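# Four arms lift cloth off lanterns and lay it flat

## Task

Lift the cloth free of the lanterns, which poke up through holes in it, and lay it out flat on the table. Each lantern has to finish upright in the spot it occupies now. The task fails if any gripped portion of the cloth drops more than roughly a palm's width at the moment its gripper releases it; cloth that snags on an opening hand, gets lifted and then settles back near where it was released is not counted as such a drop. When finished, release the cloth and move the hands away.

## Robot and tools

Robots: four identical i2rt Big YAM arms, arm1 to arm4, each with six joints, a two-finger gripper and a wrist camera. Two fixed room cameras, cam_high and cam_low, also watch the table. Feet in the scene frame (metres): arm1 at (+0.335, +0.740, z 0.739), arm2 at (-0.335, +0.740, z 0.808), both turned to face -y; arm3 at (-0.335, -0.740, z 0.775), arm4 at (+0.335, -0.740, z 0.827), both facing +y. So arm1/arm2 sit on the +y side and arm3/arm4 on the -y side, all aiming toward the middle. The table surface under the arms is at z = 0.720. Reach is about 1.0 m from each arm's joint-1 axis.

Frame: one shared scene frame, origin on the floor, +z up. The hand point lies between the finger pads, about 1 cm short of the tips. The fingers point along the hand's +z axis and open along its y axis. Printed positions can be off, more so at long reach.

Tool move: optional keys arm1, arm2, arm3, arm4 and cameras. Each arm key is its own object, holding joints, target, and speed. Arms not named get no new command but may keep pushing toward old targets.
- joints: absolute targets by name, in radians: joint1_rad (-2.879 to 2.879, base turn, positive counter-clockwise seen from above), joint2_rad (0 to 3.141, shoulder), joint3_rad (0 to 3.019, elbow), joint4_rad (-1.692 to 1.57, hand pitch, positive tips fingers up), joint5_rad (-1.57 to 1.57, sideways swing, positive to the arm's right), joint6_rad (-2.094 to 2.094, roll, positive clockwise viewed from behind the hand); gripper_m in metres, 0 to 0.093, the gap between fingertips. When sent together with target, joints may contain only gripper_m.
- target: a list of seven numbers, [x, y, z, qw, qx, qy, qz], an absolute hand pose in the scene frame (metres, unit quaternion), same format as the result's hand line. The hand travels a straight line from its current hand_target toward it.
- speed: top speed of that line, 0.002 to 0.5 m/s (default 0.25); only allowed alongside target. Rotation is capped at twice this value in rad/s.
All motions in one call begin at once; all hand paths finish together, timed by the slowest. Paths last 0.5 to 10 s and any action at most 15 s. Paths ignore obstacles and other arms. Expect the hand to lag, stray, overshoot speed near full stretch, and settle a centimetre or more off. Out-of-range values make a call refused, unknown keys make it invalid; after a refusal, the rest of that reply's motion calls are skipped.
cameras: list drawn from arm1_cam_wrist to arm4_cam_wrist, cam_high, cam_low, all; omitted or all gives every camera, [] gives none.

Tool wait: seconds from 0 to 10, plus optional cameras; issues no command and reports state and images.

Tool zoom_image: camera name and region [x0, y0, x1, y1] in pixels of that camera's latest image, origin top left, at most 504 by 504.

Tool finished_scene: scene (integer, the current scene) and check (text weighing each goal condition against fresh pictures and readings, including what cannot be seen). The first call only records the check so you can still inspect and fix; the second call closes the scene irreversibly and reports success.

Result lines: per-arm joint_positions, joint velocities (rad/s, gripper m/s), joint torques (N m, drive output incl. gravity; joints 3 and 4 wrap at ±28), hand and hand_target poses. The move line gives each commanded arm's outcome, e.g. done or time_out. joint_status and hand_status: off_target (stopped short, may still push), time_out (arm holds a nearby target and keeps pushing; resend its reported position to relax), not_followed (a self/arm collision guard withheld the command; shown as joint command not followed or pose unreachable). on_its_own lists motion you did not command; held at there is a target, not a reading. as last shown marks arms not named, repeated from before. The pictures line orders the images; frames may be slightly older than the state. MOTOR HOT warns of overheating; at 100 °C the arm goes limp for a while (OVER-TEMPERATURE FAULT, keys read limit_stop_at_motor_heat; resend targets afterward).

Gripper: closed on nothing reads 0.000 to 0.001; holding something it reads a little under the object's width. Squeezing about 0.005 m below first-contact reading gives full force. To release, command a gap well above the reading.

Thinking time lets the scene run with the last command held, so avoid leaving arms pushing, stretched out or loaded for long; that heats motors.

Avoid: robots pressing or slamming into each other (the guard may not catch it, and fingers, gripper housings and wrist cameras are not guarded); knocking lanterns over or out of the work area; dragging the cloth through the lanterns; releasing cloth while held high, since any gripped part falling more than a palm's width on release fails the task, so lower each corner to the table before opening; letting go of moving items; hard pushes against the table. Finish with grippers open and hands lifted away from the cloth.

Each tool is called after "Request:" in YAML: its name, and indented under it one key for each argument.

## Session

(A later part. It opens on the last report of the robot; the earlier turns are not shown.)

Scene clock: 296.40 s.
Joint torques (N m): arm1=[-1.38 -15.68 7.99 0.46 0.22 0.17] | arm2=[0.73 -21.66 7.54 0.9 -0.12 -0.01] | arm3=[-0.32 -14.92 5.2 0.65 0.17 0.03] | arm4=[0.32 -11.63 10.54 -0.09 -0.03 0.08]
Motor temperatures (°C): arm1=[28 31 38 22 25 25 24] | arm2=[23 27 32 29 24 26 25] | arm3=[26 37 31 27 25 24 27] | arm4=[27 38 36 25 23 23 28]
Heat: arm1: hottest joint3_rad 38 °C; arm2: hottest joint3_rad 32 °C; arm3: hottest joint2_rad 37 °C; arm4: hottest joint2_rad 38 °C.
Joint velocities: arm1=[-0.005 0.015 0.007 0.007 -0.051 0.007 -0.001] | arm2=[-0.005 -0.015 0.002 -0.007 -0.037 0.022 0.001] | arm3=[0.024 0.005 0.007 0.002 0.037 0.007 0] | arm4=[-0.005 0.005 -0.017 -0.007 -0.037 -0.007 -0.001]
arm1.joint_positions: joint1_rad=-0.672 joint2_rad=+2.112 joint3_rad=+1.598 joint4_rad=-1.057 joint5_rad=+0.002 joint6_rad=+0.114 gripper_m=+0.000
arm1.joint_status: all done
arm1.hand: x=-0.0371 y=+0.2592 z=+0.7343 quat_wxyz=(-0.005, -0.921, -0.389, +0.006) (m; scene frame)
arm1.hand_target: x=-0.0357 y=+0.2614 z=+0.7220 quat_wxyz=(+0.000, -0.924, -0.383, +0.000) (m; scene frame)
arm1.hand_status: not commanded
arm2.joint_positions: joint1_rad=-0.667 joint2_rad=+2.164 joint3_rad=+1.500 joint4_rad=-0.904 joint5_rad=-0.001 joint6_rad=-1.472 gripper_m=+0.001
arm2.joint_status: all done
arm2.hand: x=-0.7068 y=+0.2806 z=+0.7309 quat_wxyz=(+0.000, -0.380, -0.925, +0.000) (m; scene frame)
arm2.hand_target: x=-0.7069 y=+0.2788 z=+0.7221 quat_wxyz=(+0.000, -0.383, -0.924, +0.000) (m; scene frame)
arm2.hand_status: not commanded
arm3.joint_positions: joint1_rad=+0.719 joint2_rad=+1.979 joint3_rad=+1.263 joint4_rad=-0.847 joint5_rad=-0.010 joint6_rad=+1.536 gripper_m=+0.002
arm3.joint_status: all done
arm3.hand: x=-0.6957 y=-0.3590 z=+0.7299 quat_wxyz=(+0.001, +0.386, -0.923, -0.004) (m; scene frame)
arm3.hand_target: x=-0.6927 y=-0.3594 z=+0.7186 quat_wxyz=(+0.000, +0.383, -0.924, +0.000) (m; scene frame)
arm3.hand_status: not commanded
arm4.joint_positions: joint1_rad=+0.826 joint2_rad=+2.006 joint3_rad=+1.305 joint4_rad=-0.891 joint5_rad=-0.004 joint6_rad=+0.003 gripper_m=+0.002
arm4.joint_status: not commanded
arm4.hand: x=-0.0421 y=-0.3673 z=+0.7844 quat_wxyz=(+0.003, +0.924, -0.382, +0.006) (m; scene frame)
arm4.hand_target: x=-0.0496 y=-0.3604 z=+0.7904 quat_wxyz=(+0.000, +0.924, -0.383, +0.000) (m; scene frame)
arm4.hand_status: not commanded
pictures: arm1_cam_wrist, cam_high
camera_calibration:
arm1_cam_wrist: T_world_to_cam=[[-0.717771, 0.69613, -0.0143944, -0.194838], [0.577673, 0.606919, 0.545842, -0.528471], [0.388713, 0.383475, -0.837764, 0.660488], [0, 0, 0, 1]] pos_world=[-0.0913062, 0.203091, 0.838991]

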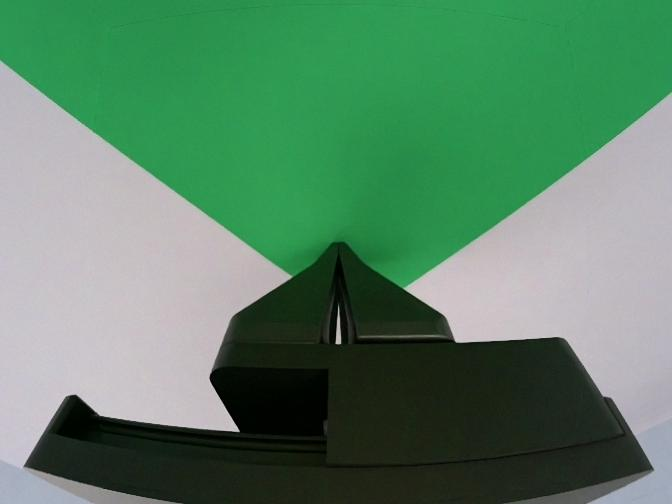

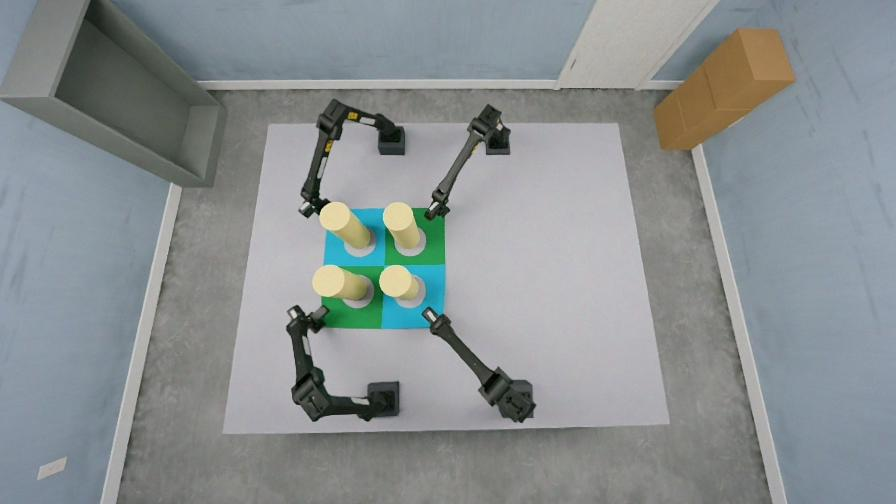

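Request:
move:
  arm1: {"target": [-0.0357, 0.2614, 0.742, 0, 0.9239, 0.3827, 0], "speed": 0.1, "joints": {"gripper_m": 0.05}}
  cameras: []

Request:
move:
  arm1: {"target": [-0.0337, 0.2654, 0.702, 0, 0.9239, 0.3827, 0], "speed": 0.1, "joints": {"gripper_m": 0.05}}
  cameras: ["arm1_cam_wrist"]

Scene clock: 300.23 s.
Joint torques (N m): arm1=[-1.14 -17.67 9.11 -0.35 0.2 0.17] | arm2=[0.79 -21.54 7.57 0.84 -0.12 0] | arm3=[-0.21 -14.74 5.19 0.68 0.16 0.04] | arm4=[0.38 -11.63 10.54 -0.09 -0.04 0.08]
Motor temperatures (°C): arm1=[28 31 38 22 25 25 24] | arm2=[23 27 32 29 24 26 25] | arm3=[26 37 31 27 25 24 27] | arm4=[27 38 36 25 23 23 28]
Heat: arm1: hottest joint3_rad 38 °C; arm2: hottest joint3_rad 32 °C; arm3: hottest joint2_rad 37 °C; arm4: hottest joint2_rad 38 °C.
move: arm1 done
Joint velocities: arm1=[-0.005 0.005 -0.022 0.007 0.037 -0.007 -0.002] | arm2=[-0.005 0.005 -0.012 -0.007 0.007 -0.022 0] | arm3=[-0.005 -0.024 -0.002 -0.007 0.007 -0.066 0] | arm4=[0.005 -0.005 -0.002 0.002 -0.022 0.066 0]
arm1.joint_positions: joint1_rad=-0.673 joint2_rad=+2.112 joint3_rad=+1.598 joint4_rad=-1.078 joint5_rad=+0.002 joint6_rad=+0.115 gripper_m=+0.050
arm1.joint_status: all done
arm1.hand: x=-0.0344 y=+0.2637 z=+0.7342 quat_wxyz=(+0.001, -0.922, -0.388, -0.003) (m; scene frame)
arm1.hand_target: x=-0.0356 y=+0.2614 z=+0.7420 quat_wxyz=(+0.000, -0.924, -0.383, +0.000) (m; scene frame)
arm1.hand_status: done (0.008 m and 0.8 deg from the pose sent, 0.008 m and 1.1 deg at the start)
arm2.joint_positions: joint1_rad=-0.667 joint2_rad=+2.164 joint3_rad=+1.500 joint4_rad=-0.904 joint5_rad=-0.001 joint6_rad=-1.472 gripper_m=+0.001
arm2.joint_status: not commanded
arm2.hand: x=-0.7068 y=+0.2806 z=+0.7309 quat_wxyz=(+0.000, -0.380, -0.925, +0.000) (m; scene frame)
arm2.hand_target: x=-0.7069 y=+0.2788 z=+0.7221 quat_wxyz=(+0.000, -0.383, -0.924, +0.000) (m; scene frame)
arm2.hand_status: not commanded
arm3.joint_positions: joint1_rad=+0.719 joint2_rad=+1.979 joint3_rad=+1.263 joint4_rad=-0.847 joint5_rad=-0.010 joint6_rad=+1.536 gripper_m=+0.002
arm3.joint_status: not commanded
arm3.hand: x=-0.6957 y=-0.3590 z=+0.7299 quat_wxyz=(+0.001, +0.386, -0.923, -0.004) (m; scene frame)
arm3.hand_target: x=-0.6927 y=-0.3594 z=+0.7186 quat_wxyz=(+0.000, +0.383, -0.924, +0.000) (m; scene frame)
arm3.hand_status: not commanded
arm4: as last shown
pictures: none
No camera images: "cameras" was empty.

Scene clock: 301.20 s.
Joint torques (N m): arm1=[-1.32 -14.04 6.52 1.07 0.23 0.15] | arm2=[0.67 -21.48 7.57 0.85 -0.13 0] | arm3=[-0.38 -14.8 5.16 0.7 0.17 0.03] | arm4=[0.38 -11.63 10.55 -0.09 -0.03 0.08]
Motor temperatures (°C): arm1=[28 31 37 22 25 25 24] | arm2=[23 27 32 29 24 26 25] | arm3=[26 37 31 27 25 24 27] | arm4=[27 38 36 25 23 23 28]
Heat: arm1: hottest joint3_rad 37 °C; arm2: hottest joint3_rad 32 °C; arm3: hottest joint2_rad 37 °C; arm4: hottest joint2_rad 38 °C.
move: arm1 off_target
Joint velocities: arm1=[-0.015 -0.015 -0.002 0.002 -0.022 0.007 0.001] | arm2=[-0.005 0.005 0.012 -0.007 -0.037 0.007 0] | arm3=[-0.005 -0.005 0.007 0.007 -0.022 -0.037 0] | arm4=[-0.015 -0.024 0.007 -0.007 0.022 0.022 -0.001]
arm1.joint_positions: joint1_rad=-0.673 joint2_rad=+2.104 joint3_rad=+1.581 joint4_rad=-1.025 joint5_rad=+0.002 joint6_rad=+0.115 gripper_m=+0.050
arm1.joint_status: all done
arm1.hand: x=-0.0384 y=+0.2586 z=+0.7327 quat_wxyz=(-0.010, -0.921, -0.388, +0.015) (m; scene frame)
arm1.hand_target: x=-0.0330 y=+0.2664 z=+0.7032 quat_wxyz=(+0.000, -0.924, -0.383, +0.000) (m; scene frame)
arm1.hand_status: off_target (0.032 m and 2.2 deg from the pose sent, 0.032 m and 0.8 deg at the start)
arm2, arm3, arm4: as last shown
pictures: arm1_cam_wrist
camera_calibration:
arm1_cam_wrist: T_world_to_cam=[[-0.716578, 0.697321, -0.0161274, -0.19429], [0.586346, 0.614739, 0.527536, -0.514775], [0.377776, 0.368564, -0.84938, 0.671916], [0, 0, 0, 1]] pos_world=[-0.0912212, 0.204291, 0.839141]

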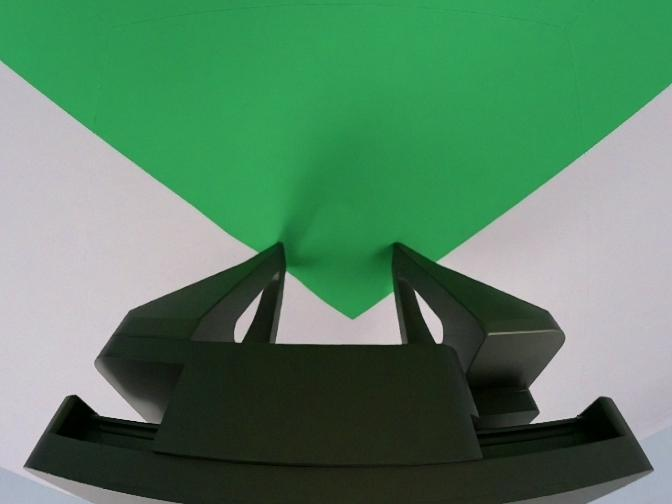

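Request:
move:
  arm1: {"joints": {"gripper_m": 0.0}}
  cameras: ["arm1_cam_wrist"]

Scene clock: 302.90 s.
Joint torques (N m): arm1=[-0.97 -14.56 6.57 0.4 0.11 0.13] | arm2=[0.79 -21.48 7.56 0.9 -0.1 0] | arm3=[-0.26 -14.92 5.2 0.69 0.18 0.03] | arm4=[0.38 -11.69 10.54 -0.09 -0.03 0.08]
Motor temperatures (°C): arm1=[28 31 37 22 25 25 24] | arm2=[23 28 32 29 24 26 26] | arm3=[26 37 31 27 25 24 27] | arm4=[27 38 36 25 23 23 28]
Heat: arm1: hottest joint3_rad 37 °C; arm2: hottest joint3_rad 32 °C; arm3: hottest joint2_rad 37 °C; arm4: hottest joint2_rad 38 °C.
move: arm1 done
Joint velocities: arm1=[-0.015 0.005 -0.017 -0.007 -0.022 -0.007 0] | arm2=[-0.015 0.005 -0.002 -0.017 -0.081 -0.007 0] | arm3=[0.005 -0.015 0.007 0.012 -0.037 0.022 -0.001] | arm4=[0.005 -0.005 -0.007 0.002 0.022 0.051 0]
arm1.joint_positions: joint1_rad=-0.674 joint2_rad=+2.104 joint3_rad=+1.581 joint4_rad=-1.007 joint5_rad=+0.005 joint6_rad=+0.116 gripper_m=+0.002
arm1.joint_status: all done
arm1.hand: x=-0.0417 y=+0.2553 z=+0.7332 quat_wxyz=(-0.013, -0.921, -0.387, +0.024) (m; scene frame)
arm1.hand_target: x=-0.0330 y=+0.2664 z=+0.7033 quat_wxyz=(+0.000, -0.924, -0.383, +0.000) (m; scene frame)
arm1.hand_status: not commanded
arm2.joint_positions: joint1_rad=-0.667 joint2_rad=+2.164 joint3_rad=+1.500 joint4_rad=-0.904 joint5_rad=-0.002 joint6_rad=-1.472 gripper_m=+0.001
arm2.joint_status: not commanded
arm2.hand: x=-0.7067 y=+0.2806 z=+0.7309 quat_wxyz=(-0.001, -0.380, -0.925, +0.000) (m; scene frame)
arm2.hand_target: x=-0.7069 y=+0.2788 z=+0.7221 quat_wxyz=(+0.000, -0.383, -0.924, +0.000) (m; scene frame)
arm2.hand_status: not commanded
arm3, arm4: as last shown
pictures: arm1_cam_wrist
camera_calibration:
arm1_cam_wrist: T_world_to_cam=[[-0.715865, 0.698055, -0.0160179, -0.194632], [0.59403, 0.620922, 0.511453, -0.500567], [0.366968, 0.356616, -0.859162, 0.684472], [0, 0, 0, 1]] pos_world=[-0.0931579, 0.202582, 0.840971]

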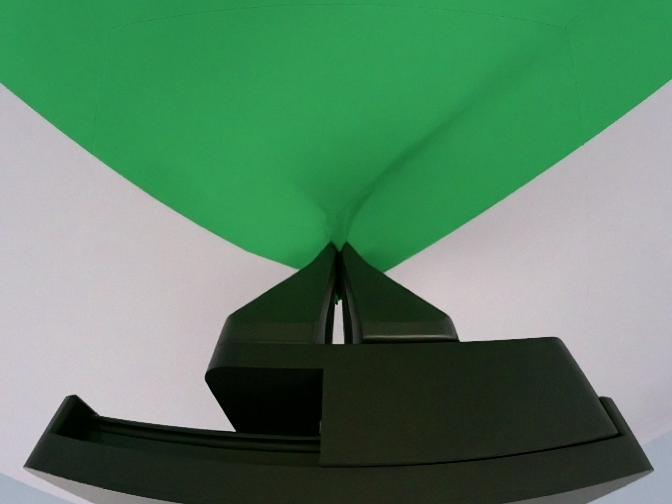

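Request:
move:
  arm1: {"target": [-0.069, 0.254, 0.82, 0, 0.9239, 0.3827, 0], "speed": 0.08}
  arm2: {"target": [-0.733, 0.28, 0.82, 0, 0.3827, 0.9239, 0], "speed": 0.08}
  arm3: {"target": [-0.723, -0.333, 0.82, 0, 0.3827, -0.9239, 0], "speed": 0.08}
  arm4: {"target": [-0.0645, -0.347, 0.805, 0, 0.9239, -0.3827, 0], "speed": 0.08}
  cameras: ["arm1_cam_wrist", "arm2_cam_wrist", "arm3_cam_wrist", "arm4_cam_wrist", "cam_high", "cam_low"]

Scene clock: 338.57 s.
Joint torques (N m): arm1=[-1.61 -18.73 13.18 -0.4 0.14 -0.1] | arm2=[-0.79 -24.59 12.27 -0.38 0 -0.2] | arm3=[0.38 -19.96 9.5 -0.54 0.09 0.11] | arm4=[0.5 -10.87 11.74 -0.1 -0.04 0.1]
Motor temperatures (°C): arm1=[28 30 35 22 25 24 26] | arm2=[23 28 31 28 24 25 26] | arm3=[25 37 30 27 25 24 28] | arm4=[26 38 36 25 23 23 29]
Heat: arm1: hottest joint3_rad 35 °C; arm2: hottest joint3_rad 31 °C; arm3: hottest joint2_rad 37 °C; arm4: hottest joint2_rad 38 °C.
move: arm1 off_target; arm2 off_target; arm3 off_target; arm4 off_target
Joint velocities: arm1=[-0.015 -0.005 -0.002 -0.012 -0.051 0.051 0] | arm2=[0.005 0.005 -0.002 -0.012 -0.066 -0.066 -0.001] | arm3=[0.005 -0.005 -0.012 -0.012 0.022 -0.037 -0.001] | arm4=[-0.015 -0.005 -0.012 -0.007 0.037 -0.11 -0.001]
arm1.joint_positions: joint1_rad=-0.700 joint2_rad=+2.104 joint3_rad=+1.757 joint4_rad=-1.287 joint5_rad=+0.005 joint6_rad=+0.112 gripper_m=+0.002
arm1.joint_status: not commanded
arm1.hand: x=-0.0560 y=+0.2642 z=+0.7948 quat_wxyz=(+0.012, -0.926, -0.377, -0.022) (m; scene frame)
arm1.hand_target: x=-0.0688 y=+0.2544 z=+0.8198 quat_wxyz=(+0.000, -0.924, -0.382, +0.000) (m; scene frame)
arm1.hand_status: off_target (0.030 m and 2.9 deg from the pose sent, 0.091 m and 3.2 deg at the start)
arm2.joint_positions: joint1_rad=-0.685 joint2_rad=+2.092 joint3_rad=+1.561 joint4_rad=-1.096 joint5_rad=-0.004 joint6_rad=-1.487 gripper_m=+0.001
arm2.joint_status: not commanded
arm2.hand: x=-0.7109 y=+0.2921 z=+0.7919 quat_wxyz=(-0.010, -0.381, -0.924, -0.028) (m; scene frame)
arm2.hand_target: x=-0.7326 y=+0.2808 z=+0.8201 quat_wxyz=(+0.000, -0.383, -0.924, +0.000) (m; scene frame)
arm2.hand_status: off_target (0.038 m and 3.4 deg from the pose sent, 0.093 m and 0.4 deg at the start)
arm3.joint_positions: joint1_rad=+0.715 joint2_rad=+1.968 joint3_rad=+1.427 joint4_rad=-1.098 joint5_rad=-0.008 joint6_rad=+1.536 gripper_m=+0.002
arm3.joint_status: not commanded
arm3.hand: x=-0.7061 y=-0.3454 z=+0.7872 quat_wxyz=(-0.013, +0.383, -0.923, +0.031) (m; scene frame)
arm3.hand_target: x=-0.7232 y=-0.3331 z=+0.8192 quat_wxyz=(+0.000, +0.383, -0.924, +0.000) (m; scene frame)
arm3.hand_status: off_target (0.039 m and 3.8 deg from the pose sent, 0.098 m and 0.6 deg at the start)
arm4.joint_positions: joint1_rad=+0.826 joint2_rad=+2.006 joint3_rad=+1.375 joint4_rad=-0.951 joint5_rad=-0.004 joint6_rad=+0.003 gripper_m=+0.002
arm4.joint_status: not commanded
arm4.hand: x=-0.0553 y=-0.3543 z=+0.8050 quat_wxyz=(+0.001, +0.924, -0.382, +0.002) (m; scene frame)
arm4.hand_target: x=-0.0641 y=-0.3475 z=+0.8053 quat_wxyz=(+0.000, +0.924, -0.383, +0.000) (m; scene frame)
arm4.hand_status: off_target (0.012 m and 0.3 deg from the pose sent, 0.037 m and 0.8 deg at the start)
pictures: arm1_cam_wrist, arm2_cam_wrist, arm3_cam_wrist, arm4_cam_wrist, cam_high, cam_low
camera_calibration:
arm1_cam_wrist: T_world_to_cam=[[-0.69935, 0.714764, -0.00469252, -0.222547], [0.571262, 0.562865, 0.597363, -0.583297], [0.429615, 0.415085, -0.801957, 0.682072], [0, 0, 0, 1]] pos_world=[-0.115451, 0.204268, 0.894389]
arm2_cam_wrist: T_world_to_cam=[[-0.707285, -0.703923, -0.0651206, -0.242374], [-0.595823, 0.544014, 0.590799, -1.04615], [-0.38045, 0.456664, -0.804186, 0.354827], [0, 0, 0, 1]] pos_world=[-0.659756, 0.236474, 0.887631]
arm3_cam_wrist: T_world_to_cam=[[0.708856, -0.702521, 0.063149, 0.208842], [-0.599153, -0.552467, 0.57948, -1.06355], [-0.372209, -0.448604, -0.812536, 0.346829], [0, 0, 0, 1]] pos_world=[-0.656177, -0.285272, 0.884931]
arm4_cam_wrist: T_world_to_cam=[[0.700699, 0.713457, 0.000161716, 0.29047], [0.573729, -0.563605, 0.594294, -0.642679], [0.424094, -0.416328, -0.804248, 0.643993], [0, 0, 0, 1]] pos_world=[-0.107922, -0.301342, 0.899823]

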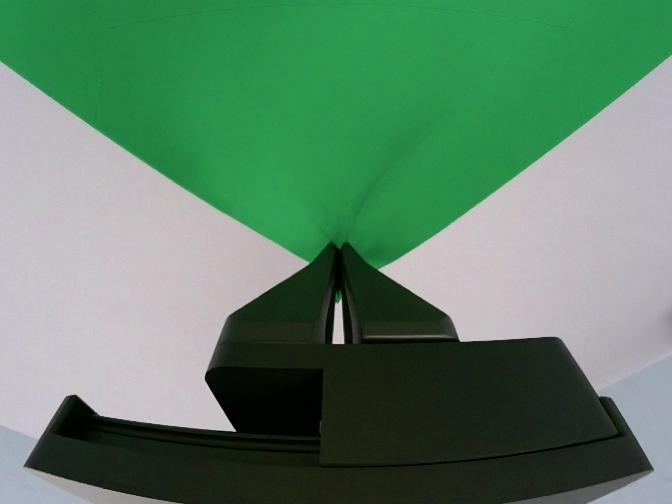

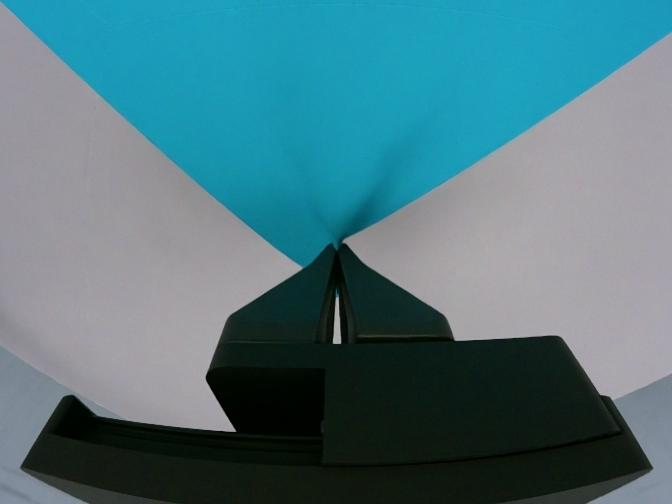

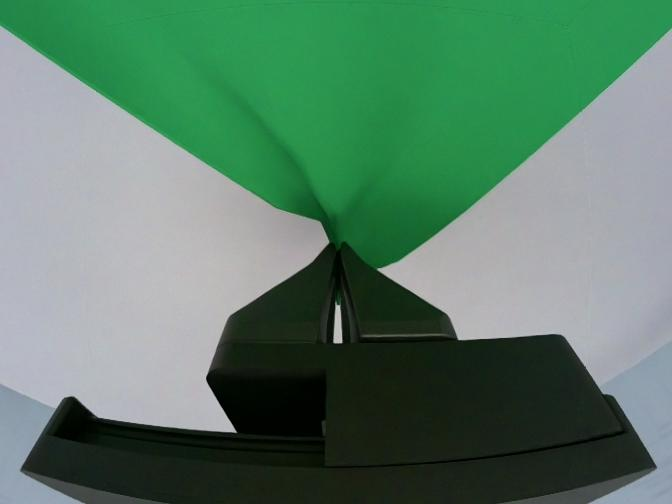

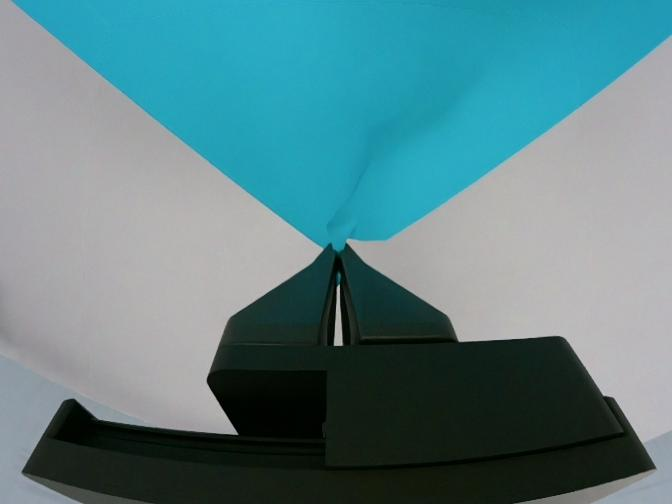

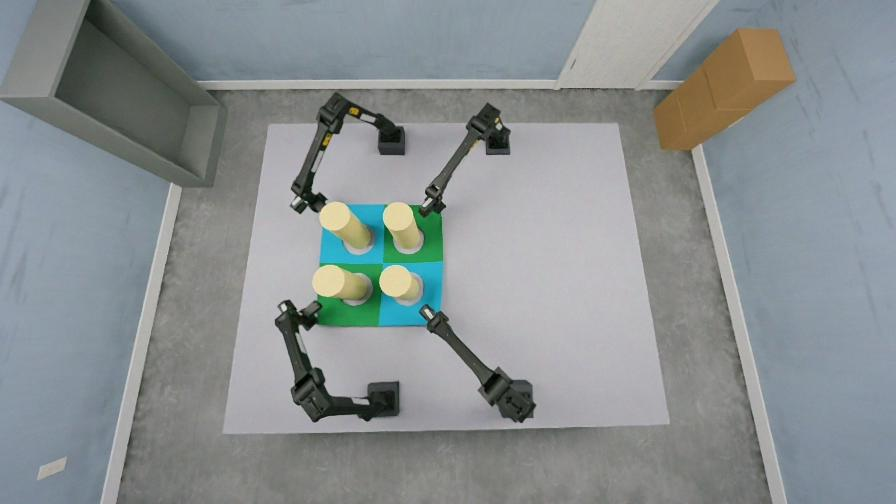

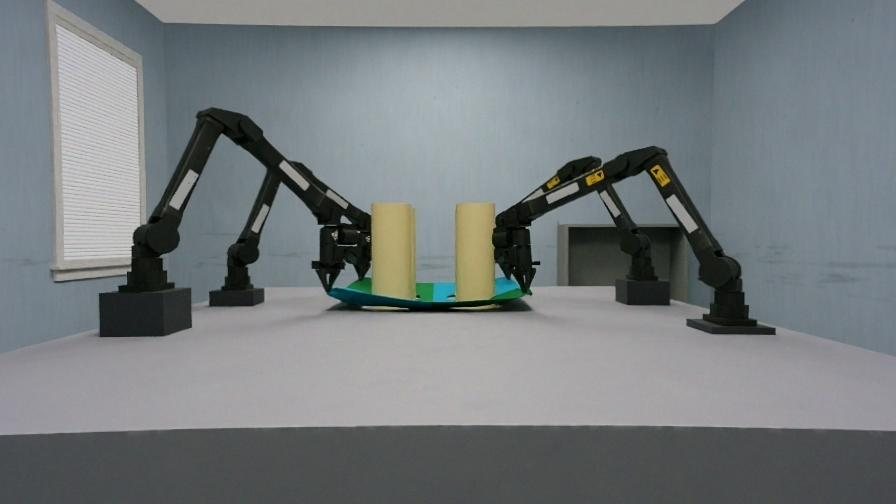

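Request:
zoom_image:
  camera: "cam_high"
  region: [290, 180, 470, 348]

Request:
zoom_image:
  camera: "cam_low"
  region: [296, 180, 566, 330]

Scaled by 2.800.

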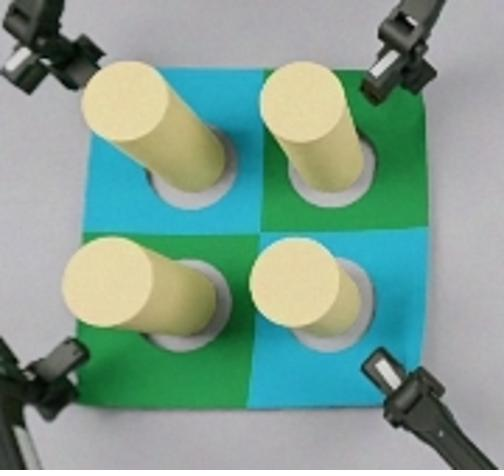

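Scaled by 1.867.

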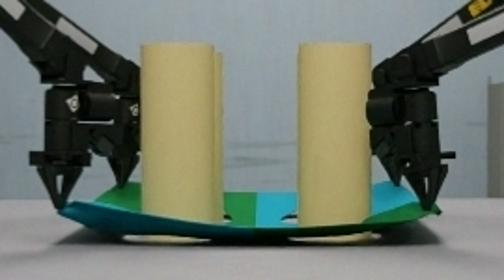

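Request:
move:
  arm1: {"target": [-0.070, 0.257, 0.975, 0.1206, 0.9160, 0.3794, -0.04995], "speed": 0.15}
  arm2: {"target": [-0.737, 0.281, 0.977, 0.04995, 0.3794, 0.9160, -0.1206], "speed": 0.15}
  arm3: {"target": [-0.727, -0.335, 0.978, -0.04995, 0.3794, -0.9160, -0.1206], "speed": 0.15}
  arm4: {"target": [-0.0645, -0.347, 0.957, -0.1206, 0.9160, -0.3794, -0.04995], "speed": 0.15}
  cameras: ["cam_high", "cam_low"]

Scene clock: 350.77 s.
Joint torques (N m): arm1=[-1.73 -16.91 14.5 -0.18 -0.25 -0.1] | arm2=[-0.67 -20.66 14.11 0.14 -0.26 -0.16] | arm3=[0.73 -16.91 10.99 -0.09 0.27 0.11] | arm4=[1.26 -10.29 13.48 0.14 0.31 0.19]
Motor temperatures (°C): arm1=[28 33 36 22 24 24 26] | arm2=[23 28 32 28 24 25 26] | arm3=[25 38 30 27 25 24 28] | arm4=[26 37 35 25 23 23 29]
Heat: arm1: hottest joint3_rad 36 °C; arm2: hottest joint3_rad 32 °C; arm3: hottest joint2_rad 38 °C; arm4: hottest joint2_rad 37 °C.
move: arm1 off_target; arm2 off_target; arm3 off_target; arm4 off_target
Joint velocities: arm1=[0.005 0.005 -0.017 -0.002 0.037 0.037 0.002] | arm2=[-0.015 -0.015 0.007 0.007 -0.007 0.007 0.001] | arm3=[0.005 -0.015 0.002 0.017 -0.051 -0.022 -0.001] | arm4=[-0.005 -0.024 -0.002 0.007 0.022 -0.022 0]
arm1.joint_positions: joint1_rad=-0.752 joint2_rad=+1.907 joint3_rad=+1.839 joint4_rad=-1.374 joint5_rad=-0.160 joint6_rad=+0.073 gripper_m=+0.002
arm1.joint_status: not commanded
arm1.hand: x=-0.0630 y=+0.2631 z=+0.9454 quat_wxyz=(-0.105, -0.921, -0.374, +0.027) (m; scene frame)
arm1.hand_target: x=-0.0702 y=+0.2570 z=+0.9762 quat_wxyz=(-0.119, -0.915, -0.381, +0.053) (m; scene frame)
arm1.hand_status: off_target (0.031 m and 3.2 deg from the pose sent, 0.181 m and 17.3 deg at the start)
arm2.joint_positions: joint1_rad=-0.744 joint2_rad=+1.842 joint3_rad=+1.597 joint4_rad=-1.188 joint5_rad=-0.183 joint6_rad=-1.528 gripper_m=+0.001
arm2.joint_status: not commanded
arm2.hand: x=-0.7198 y=+0.2876 z=+0.9494 quat_wxyz=(-0.061, -0.381, -0.918, +0.094) (m; scene frame)
arm2.hand_target: x=-0.7375 y=+0.2809 z=+0.9773 quat_wxyz=(-0.050, -0.380, -0.916, +0.121) (m; scene frame)
arm2.hand_status: off_target (0.033 m and 3.3 deg from the pose sent, 0.187 m and 17.7 deg at the start)
arm3.joint_positions: joint1_rad=+0.771 joint2_rad=+1.730 joint3_rad=+1.512 joint4_rad=-1.236 joint5_rad=+0.178 joint6_rad=+1.574 gripper_m=+0.002
arm3.joint_status: not commanded
arm3.hand: x=-0.7128 y=-0.3392 z=+0.9449 quat_wxyz=(-0.064, +0.385, -0.916, -0.091) (m; scene frame)
arm3.hand_target: x=-0.7277 y=-0.3345 z=+0.9769 quat_wxyz=(-0.049, +0.381, -0.915, -0.120) (m; scene frame)
arm3.hand_status: off_target (0.036 m and 3.8 deg from the pose sent, 0.192 m and 17.9 deg at the start)
arm4.joint_positions: joint1_rad=+0.876 joint2_rad=+1.747 joint3_rad=+1.383 joint4_rad=-1.056 joint5_rad=+0.185 joint6_rad=+0.038 gripper_m=+0.002
arm4.joint_status: not commanded
arm4.hand: x=-0.0521 y=-0.3516 z=+0.9464 quat_wxyz=(-0.115, +0.918, -0.378, -0.042) (m; scene frame)
arm4.hand_target: x=-0.0635 y=-0.3481 z=+0.9580 quat_wxyz=(-0.120, +0.916, -0.380, -0.051) (m; scene frame)
arm4.hand_status: off_target (0.017 m and 1.2 deg from the pose sent, 0.152 m and 15.2 deg at the start)
pictures: cam_high, cam_low

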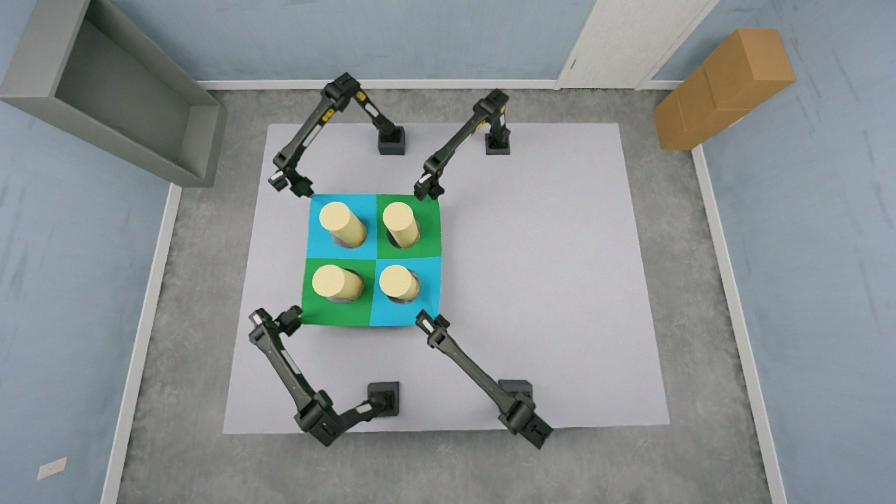

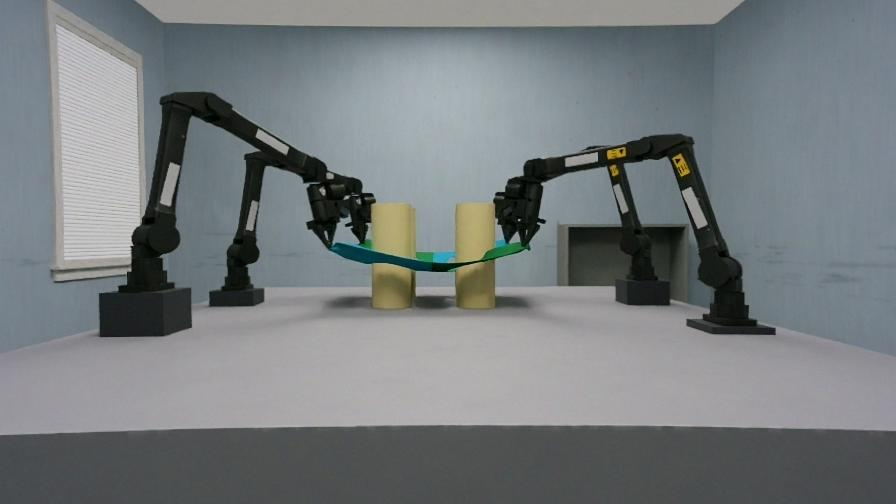

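Request:
move:
  arm1: {"target": [-0.052, 0.266, 1.241, 0.3160, 0.8682, 0.3596, -0.1309], "speed": 0.2}
  arm2: {"target": [-0.741, 0.290, 1.238, 0.1309, 0.3596, 0.8682, -0.3160], "speed": 0.2}
  arm3: {"target": [-0.735, -0.347, 1.242, -0.1309, 0.3596, -0.8682, -0.3160], "speed": 0.2}
  arm4: {"target": [-0.053, -0.3585, 1.222, -0.3160, 0.8682, -0.3596, -0.1309], "speed": 0.2}
  cameras: ["cam_high", "cam_low"]

Scene clock: 360.73 s.
Joint torques (N m): arm1=[-0.62 -14.21 13.07 0.32 -0.59 0.12] | arm2=[-1.44 -18.37 14.61 0.7 -0.29 0.05] | arm3=[1.32 -13.63 10.85 0.51 0.33 -0.01] | arm4=[0.67 -8.29 14.74 0.49 0.62 0.06]
Motor temperatures (°C): arm1=[28 33 38 22 25 24 26] | arm2=[23 28 33 28 24 25 26] | arm3=[25 38 31 27 25 24 28] | arm4=[26 37 37 25 23 23 29]
Heat: arm1: hottest joint3_rad 38 °C; arm2: hottest joint3_rad 33 °C; arm3: hottest joint2_rad 38 °C; arm4: hottest joint2_rad 37 °C.
move: arm1 off_target; arm2 off_target; arm3 off_target; arm4 off_target
Joint velocities: arm1=[-0.005 -0.005 0.012 -0.007 -0.037 0.066 0] | arm2=[-0.005 -0.005 -0.022 -0.012 -0.022 -0.022 -0.001] | arm3=[0.005 -0.005 0.002 0.012 -0.007 -0.037 0.001] | arm4=[-0.005 -0.015 0.007 -0.007 -0.051 0.007 0]
arm1.joint_positions: joint1_rad=-0.827 joint2_rad=+1.841 joint3_rad=+2.384 joint4_rad=-1.639 joint5_rad=-0.464 joint6_rad=+0.085 gripper_m=+0.002
arm1.joint_status: not commanded
arm1.hand: x=-0.0598 y=+0.2647 z=+1.2196 quat_wxyz=(-0.303, -0.873, -0.363, +0.122) (m; scene frame)
arm1.hand_target: x=-0.0530 y=+0.2661 z=+1.2425 quat_wxyz=(-0.314, -0.867, -0.362, +0.135) (m; scene frame)
arm1.hand_status: off_target (0.023 m and 2.0 deg from the pose sent, 0.296 m and 27.7 deg at the start)
arm2.joint_positions: joint1_rad=-0.844 joint2_rad=+1.688 joint3_rad=+1.975 joint4_rad=-1.415 joint5_rad=-0.524 joint6_rad=-1.537 gripper_m=+0.001
arm2.joint_status: not commanded
arm2.hand: x=-0.7292 y=+0.2841 z=+1.2110 quat_wxyz=(-0.147, -0.355, -0.875, +0.294) (m; scene frame)
arm2.hand_target: x=-0.7422 y=+0.2894 z=+1.2377 quat_wxyz=(-0.132, -0.360, -0.868, +0.316) (m; scene frame)
arm2.hand_status: off_target (0.030 m and 3.3 deg from the pose sent, 0.289 m and 27.4 deg at the start)
arm3.joint_positions: joint1_rad=+0.886 joint2_rad=+1.629 joint3_rad=+2.012 joint4_rad=-1.542 joint5_rad=+0.538 joint6_rad=+1.594 gripper_m=+0.002
arm3.joint_status: not commanded
arm3.hand: x=-0.7277 y=-0.3388 z=+1.2199 quat_wxyz=(-0.146, +0.362, -0.871, -0.297) (m; scene frame)
arm3.hand_target: x=-0.7374 y=-0.3446 z=+1.2414 quat_wxyz=(-0.130, +0.362, -0.867, -0.316) (m; scene frame)
arm3.hand_status: off_target (0.025 m and 2.9 deg from the pose sent, 0.298 m and 27.7 deg at the start)
arm4.joint_positions: joint1_rad=+0.987 joint2_rad=+1.511 joint3_rad=+1.680 joint4_rad=-1.315 joint5_rad=+0.539 joint6_rad=+0.049 gripper_m=+0.002
arm4.joint_status: not commanded
arm4.hand: x=-0.0482 y=-0.3608 z=+1.2063 quat_wxyz=(-0.309, +0.871, -0.361, -0.125) (m; scene frame)
arm4.hand_target: x=-0.0511 y=-0.3606 z=+1.2225 quat_wxyz=(-0.315, +0.868, -0.360, -0.133) (m; scene frame)
arm4.hand_status: off_target (0.017 m and 1.1 deg from the pose sent, 0.276 m and 26.0 deg at the start)
pictures: cam_high, cam_low

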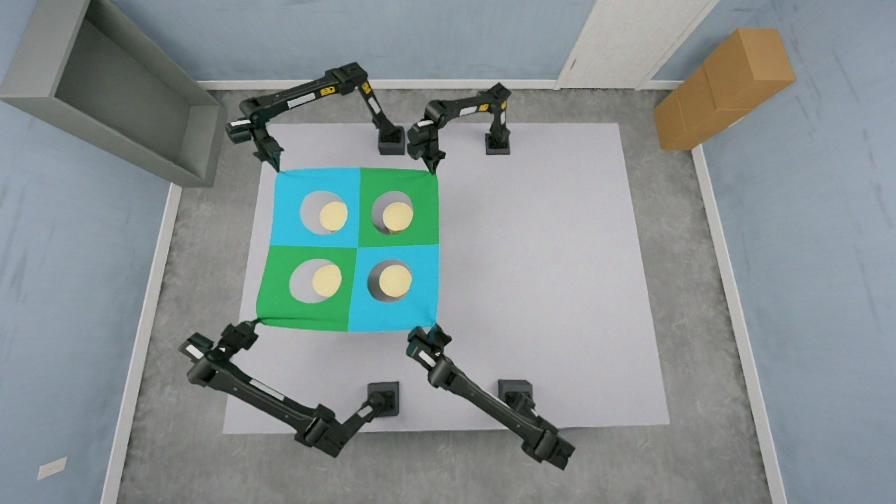

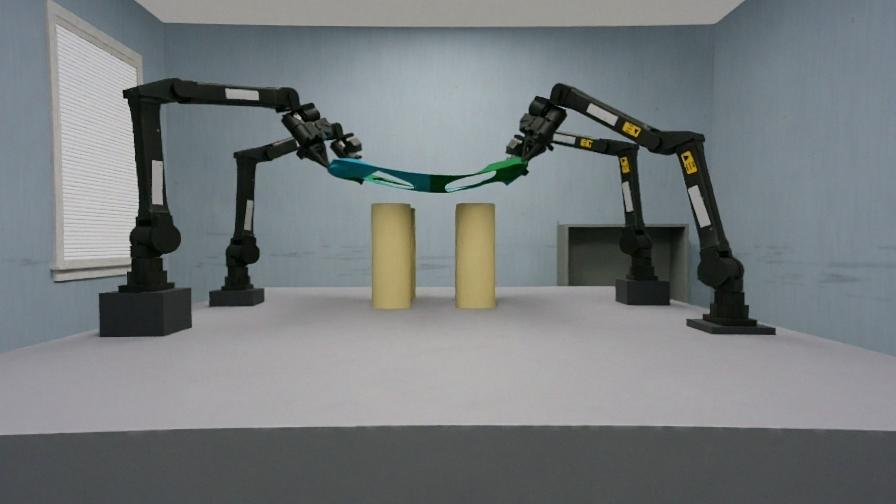

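Request:
move:
  arm1: {"target": [0.655, 0.266, 1.245, 0.3160, 0.8682, 0.3596, -0.1309], "speed": 0.25}
  arm2: {"target": [-0.034, 0.290, 1.245, 0.1309, 0.3596, 0.8682, -0.3160], "speed": 0.25}
  arm3: {"target": [-0.028, -0.347, 1.245, -0.1309, 0.3596, -0.8682, -0.3160], "speed": 0.25}
  arm4: {"target": [0.654, -0.3585, 1.225, -0.3160, 0.8682, -0.3596, -0.1309], "speed": 0.25}
  cameras: ["cam_high", "cam_low"]

Scene clock: 372.33 s.
Joint torques (N m): arm1=[-0.5 -11.46 14.5 0.73 0.33 0.09] | arm2=[-0.5 -16.73 15.1 0.29 0.6 0.02] | arm3=[0.79 -12.28 11.62 0.09 -0.25 -0.16] | arm4=[-0.21 -6.48 16.14 0.96 -0.42 -0.05]
Motor temperatures (°C): arm1=[28 32 39 22 25 24 26] | arm2=[23 28 36 28 24 25 26] | arm3=[25 37 32 27 25 24 28] | arm4=[26 37 37 25 23 23 29]
Heat: arm1: hottest joint3_rad 39 °C; arm2: hottest joint3_rad 36 °C; arm3: hottest joint2_rad 37 °C; arm4: hottest joint2_rad 37 °C.
move: arm1 off_target; arm2 off_target; arm3 off_target; arm4 off_target
Joint velocities: arm1=[-0.015 -0.005 0.012 0.002 -0.007 -0.007 0] | arm2=[-0.005 -0.005 0.012 -0.007 -0.022 -0.037 0] | arm3=[-0.015 -0.005 -0.007 -0.012 -0.081 0.007 0] | arm4=[0.005 0.005 0.007 -0.002 0.051 0.022 -0.001]
arm1.joint_positions: joint1_rad=+0.695 joint2_rad=+1.664 joint3_rad=+2.146 joint4_rad=-1.571 joint5_rad=+0.416 joint6_rad=+1.380 gripper_m=+0.002
arm1.joint_status: not commanded
arm1.hand: x=+0.6560 y=+0.2683 z=+1.2176 quat_wxyz=(-0.282, -0.875, -0.369, +0.138) (m; scene frame)
arm1.hand_target: x=+0.6630 y=+0.2717 z=+1.2427 quat_wxyz=(-0.308, -0.871, -0.361, +0.124) (m; scene frame)
arm1.hand_status: off_target (0.028 m and 4.2 deg from the pose sent, 0.715 m and 2.0 deg at the start)
arm2.joint_positions: joint1_rad=+0.754 joint2_rad=+1.505 joint3_rad=+1.742 joint4_rad=-1.302 joint5_rad=+0.439 joint6_rad=-0.201 gripper_m=+0.001
arm2.joint_status: not commanded
arm2.hand: x=-0.0207 y=+0.2851 z=+1.2082 quat_wxyz=(-0.108, -0.345, -0.882, +0.302) (m; scene frame)
arm2.hand_target: x=-0.0290 y=+0.2818 z=+1.2449 quat_wxyz=(-0.130, -0.359, -0.868, +0.318) (m; scene frame)
arm2.hand_status: off_target (0.039 m and 3.8 deg from the pose sent, 0.696 m and 3.3 deg at the start)
arm3.joint_positions: joint1_rad=-0.867 joint2_rad=+1.456 joint3_rad=+1.775 joint4_rad=-1.425 joint5_rad=-0.497 joint6_rad=+0.114 gripper_m=+0.002
arm3.joint_status: not commanded
arm3.hand: x=-0.0178 y=-0.3392 z=+1.2139 quat_wxyz=(-0.108, +0.346, -0.878, -0.313) (m; scene frame)
arm3.hand_target: x=-0.0240 y=-0.3397 z=+1.2462 quat_wxyz=(-0.132, +0.358, -0.866, -0.323) (m; scene frame)
arm3.hand_status: off_target (0.034 m and 3.2 deg from the pose sent, 0.700 m and 2.9 deg at the start)
arm4.joint_positions: joint1_rad=-0.811 joint2_rad=+1.363 joint3_rad=+1.513 joint4_rad=-1.275 joint5_rad=-0.492 joint6_rad=-1.499 gripper_m=+0.002
arm4.joint_status: not commanded
arm4.hand: x=+0.6457 y=-0.3605 z=+1.1980 quat_wxyz=(-0.291, +0.871, -0.370, -0.141) (m; scene frame)
arm4.hand_target: x=+0.6541 y=-0.3590 z=+1.2242 quat_wxyz=(-0.315, +0.869, -0.359, -0.127) (m; scene frame)
arm4.hand_status: off_target (0.028 m and 3.3 deg from the pose sent, 0.702 m and 1.1 deg at the start)
pictures: cam_high, cam_low

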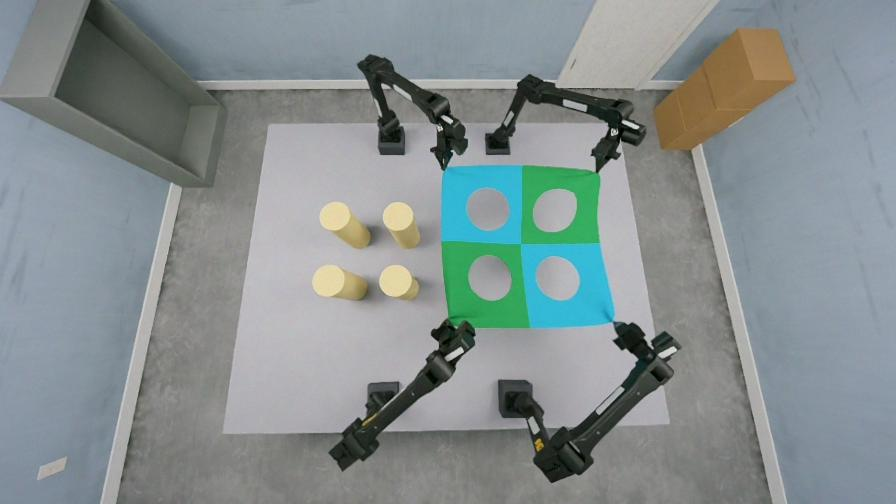

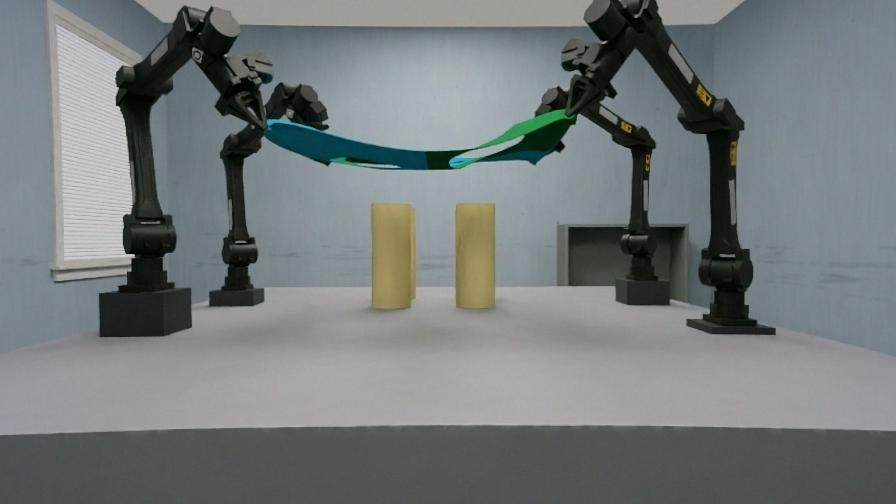

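Request:
move:
  arm1: {"target": [0.655, 0.258, 0.82, 0, 0.9239, 0.3827, 0], "speed": 0.25}
  arm2: {"target": [-0.005, 0.289, 0.82, 0, 0.3827, 0.9239, 0], "speed": 0.25}
  arm3: {"target": [-0.004, -0.344, 0.82, 0, 0.3827, -0.9239, 0], "speed": 0.25}
  arm4: {"target": [0.651, -0.350, 0.805, 0, 0.9239, -0.3827, 0], "speed": 0.25}
  cameras: ["arm1_cam_wrist", "arm2_cam_wrist", "arm3_cam_wrist", "arm4_cam_wrist", "cam_high", "cam_low"]

Scene clock: 385.97 s.
Joint torques (N m): arm1=[-1.08 -16.85 9.25 0.39 -0.08 -0.1] | arm2=[0.44 -22.07 7.56 0.4 -0.31 -0.17] | arm3=[0.21 -16.26 6.12 0.14 0.33 0.17] | arm4=[1.08 -11.05 9.11 0.53 0.12 0.15]
Motor temperatures (°C): arm1=[28 31 39 22 25 24 26] | arm2=[23 27 36 28 24 25 26] | arm3=[25 37 33 26 25 24 29] | arm4=[26 36 40 25 23 23 29]
Heat: arm1: hottest joint3_rad 39 °C; arm2: hottest joint3_rad 36 °C; arm3: hottest joint2_rad 37 °C; arm4: hottest joint3_rad 40 °C.
move: arm1 off_target; arm2 done; arm3 done; arm4 done
Joint velocities: arm1=[-0.024 -0.005 0.002 -0.002 0.037 0.081 0] | arm2=[-0.015 -0.005 0.007 -0.002 -0.022 -0.051 0] | arm3=[-0.015 -0.005 -0.007 0.012 0.037 -0.066 0] | arm4=[-0.015 0.005 -0.017 0.002 0.007 -0.095 0]
arm1.joint_positions: joint1_rad=+0.562 joint2_rad=+1.949 joint3_rad=+1.558 joint4_rad=-1.207 joint5_rad=-0.013 joint6_rad=+1.384 gripper_m=+0.002
arm1.joint_status: not commanded
arm1.hand: x=+0.6484 y=+0.2631 z=+0.8101 quat_wxyz=(+0.009, -0.928, -0.373, +0.001) (m; scene frame)
arm1.hand_target: x=+0.6528 y=+0.2600 z=+0.8197 quat_wxyz=(-0.003, -0.925, -0.380, -0.005) (m; scene frame)
arm1.hand_status: off_target (0.013 m and 1.7 deg from the pose sent, 0.398 m and 36.6 deg at the start)
arm2.joint_positions: joint1_rad=+0.649 joint2_rad=+1.969 joint3_rad=+1.420 joint4_rad=-1.030 joint5_rad=+0.012 joint6_rad=-0.144 gripper_m=+0.001
arm2.joint_status: not commanded
arm2.hand: x=-0.0076 y=+0.2920 z=+0.8145 quat_wxyz=(+0.007, -0.385, -0.923, +0.001) (m; scene frame)
arm2.hand_target: x=-0.0080 y=+0.2919 z=+0.8195 quat_wxyz=(+0.001, -0.383, -0.924, +0.000) (m; scene frame)
arm2.hand_status: done (0.007 m and 0.9 deg from the pose sent, 0.389 m and 37.5 deg at the start)
arm3.joint_positions: joint1_rad=-0.732 joint2_rad=+1.841 joint3_rad=+1.300 joint4_rad=-1.049 joint5_rad=-0.005 joint6_rad=+0.082 gripper_m=+0.002
arm3.joint_status: not commanded
arm3.hand: x=-0.0089 y=-0.3471 z=+0.8156 quat_wxyz=(+0.005, +0.387, -0.922, +0.000) (m; scene frame)
arm3.hand_target: x=-0.0082 y=-0.3479 z=+0.8195 quat_wxyz=(+0.000, +0.380, -0.925, +0.000) (m; scene frame)
arm3.hand_status: done (0.007 m and 0.8 deg from the pose sent, 0.394 m and 38.7 deg at the start)
arm4.joint_positions: joint1_rad=-0.649 joint2_rad=+1.914 joint3_rad=+1.200 joint4_rad=-0.883 joint5_rad=+0.003 joint6_rad=-1.476 gripper_m=+0.002
arm4.joint_status: not commanded
arm4.hand: x=+0.6486 y=-0.3563 z=+0.7974 quat_wxyz=(+0.010, +0.925, -0.379, -0.005) (m; scene frame)
arm4.hand_target: x=+0.6528 y=-0.3475 z=+0.8039 quat_wxyz=(-0.001, +0.924, -0.382, +0.002) (m; scene frame)
arm4.hand_status: done (0.010 m and 1.4 deg from the pose sent, 0.393 m and 37.8 deg at the start)
pictures: arm1_cam_wrist, arm2_cam_wrist, arm3_cam_wrist, arm4_cam_wrist, cam_high, cam_low
camera_calibration:
arm1_cam_wrist: T_world_to_cam=[[-0.692356, 0.721512, 0.00798722, 0.254317], [0.600099, 0.569633, 0.561604, -0.985756], [0.400654, 0.393623, -0.827367, 0.437197], [0, 0, 0, 1]] pos_world=[0.592465, 0.205935, 0.913296]
arm2_cam_wrist: T_world_to_cam=[[-0.714994, -0.699128, 0.00202501, 0.200341], [-0.558569, 0.572982, 0.599743, -0.655858], [-0.420458, 0.427681, -0.80019, 0.645445], [0, 0, 0, 1]] pos_world=[0.0482827, 0.239814, 0.909419]
arm3_cam_wrist: T_world_to_cam=[[0.71548, -0.698589, -0.00786332, -0.229061], [-0.561952, -0.582153, 0.587629, -0.679782], [-0.415089, -0.416018, -0.809092, 0.636852], [0, 0, 0, 1]] pos_world=[0.046234, -0.290815, 0.912931]
arm4_cam_wrist: T_world_to_cam=[[0.697405, 0.716339, -0.0220169, -0.180476], [0.587891, -0.554241, 0.589238, -1.04503], [0.409891, -0.423881, -0.80766, 0.347769], [0, 0, 0, 1]] pos_world=[0.597679, -0.302502, 0.892675]

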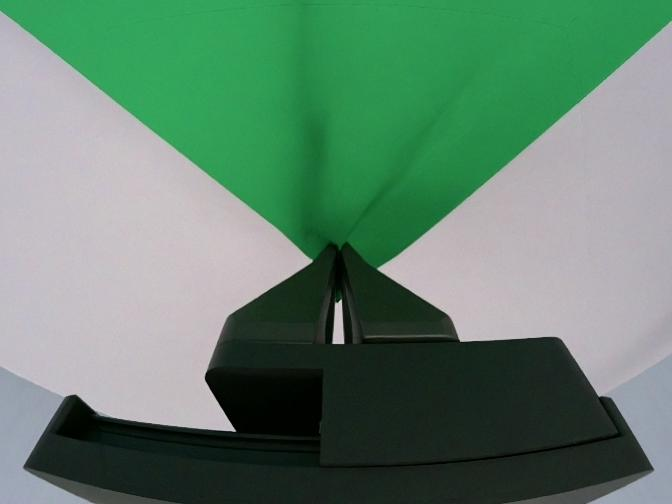

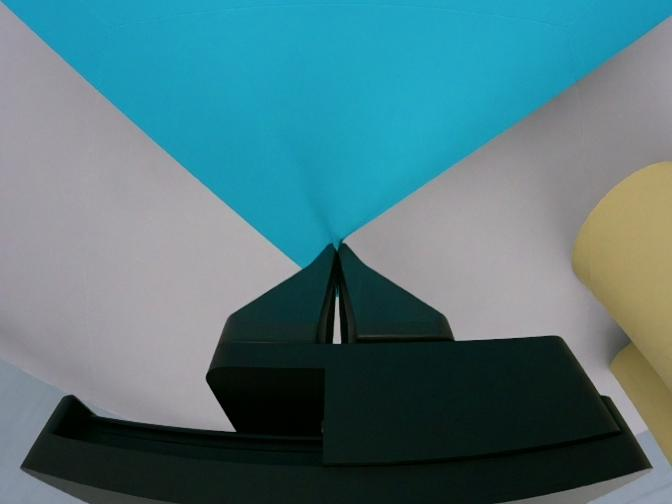

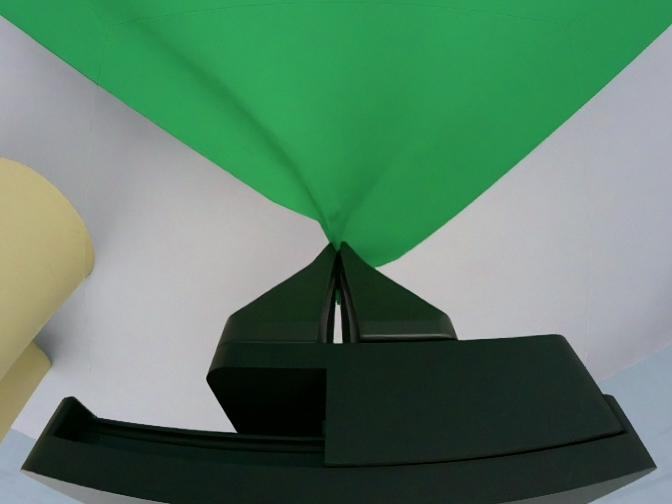

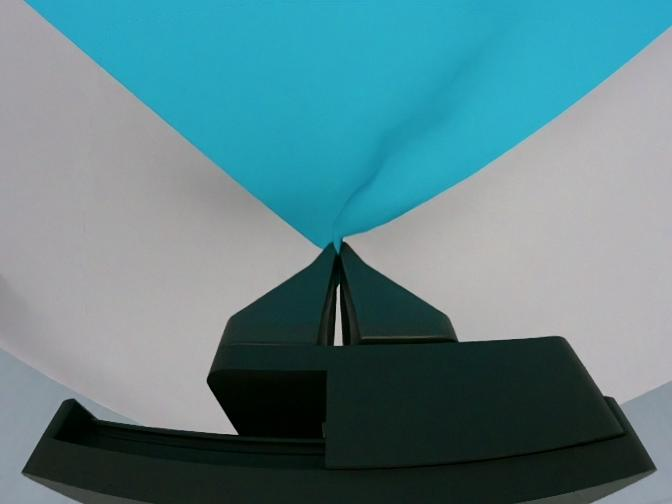

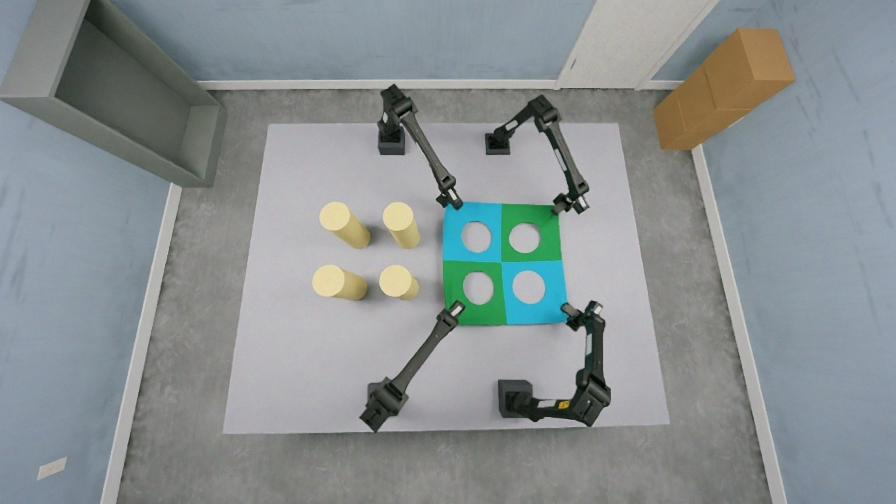

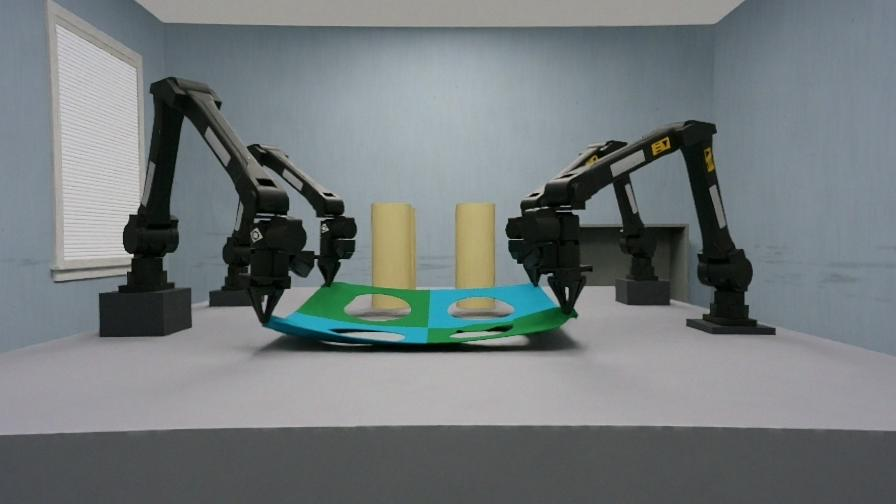

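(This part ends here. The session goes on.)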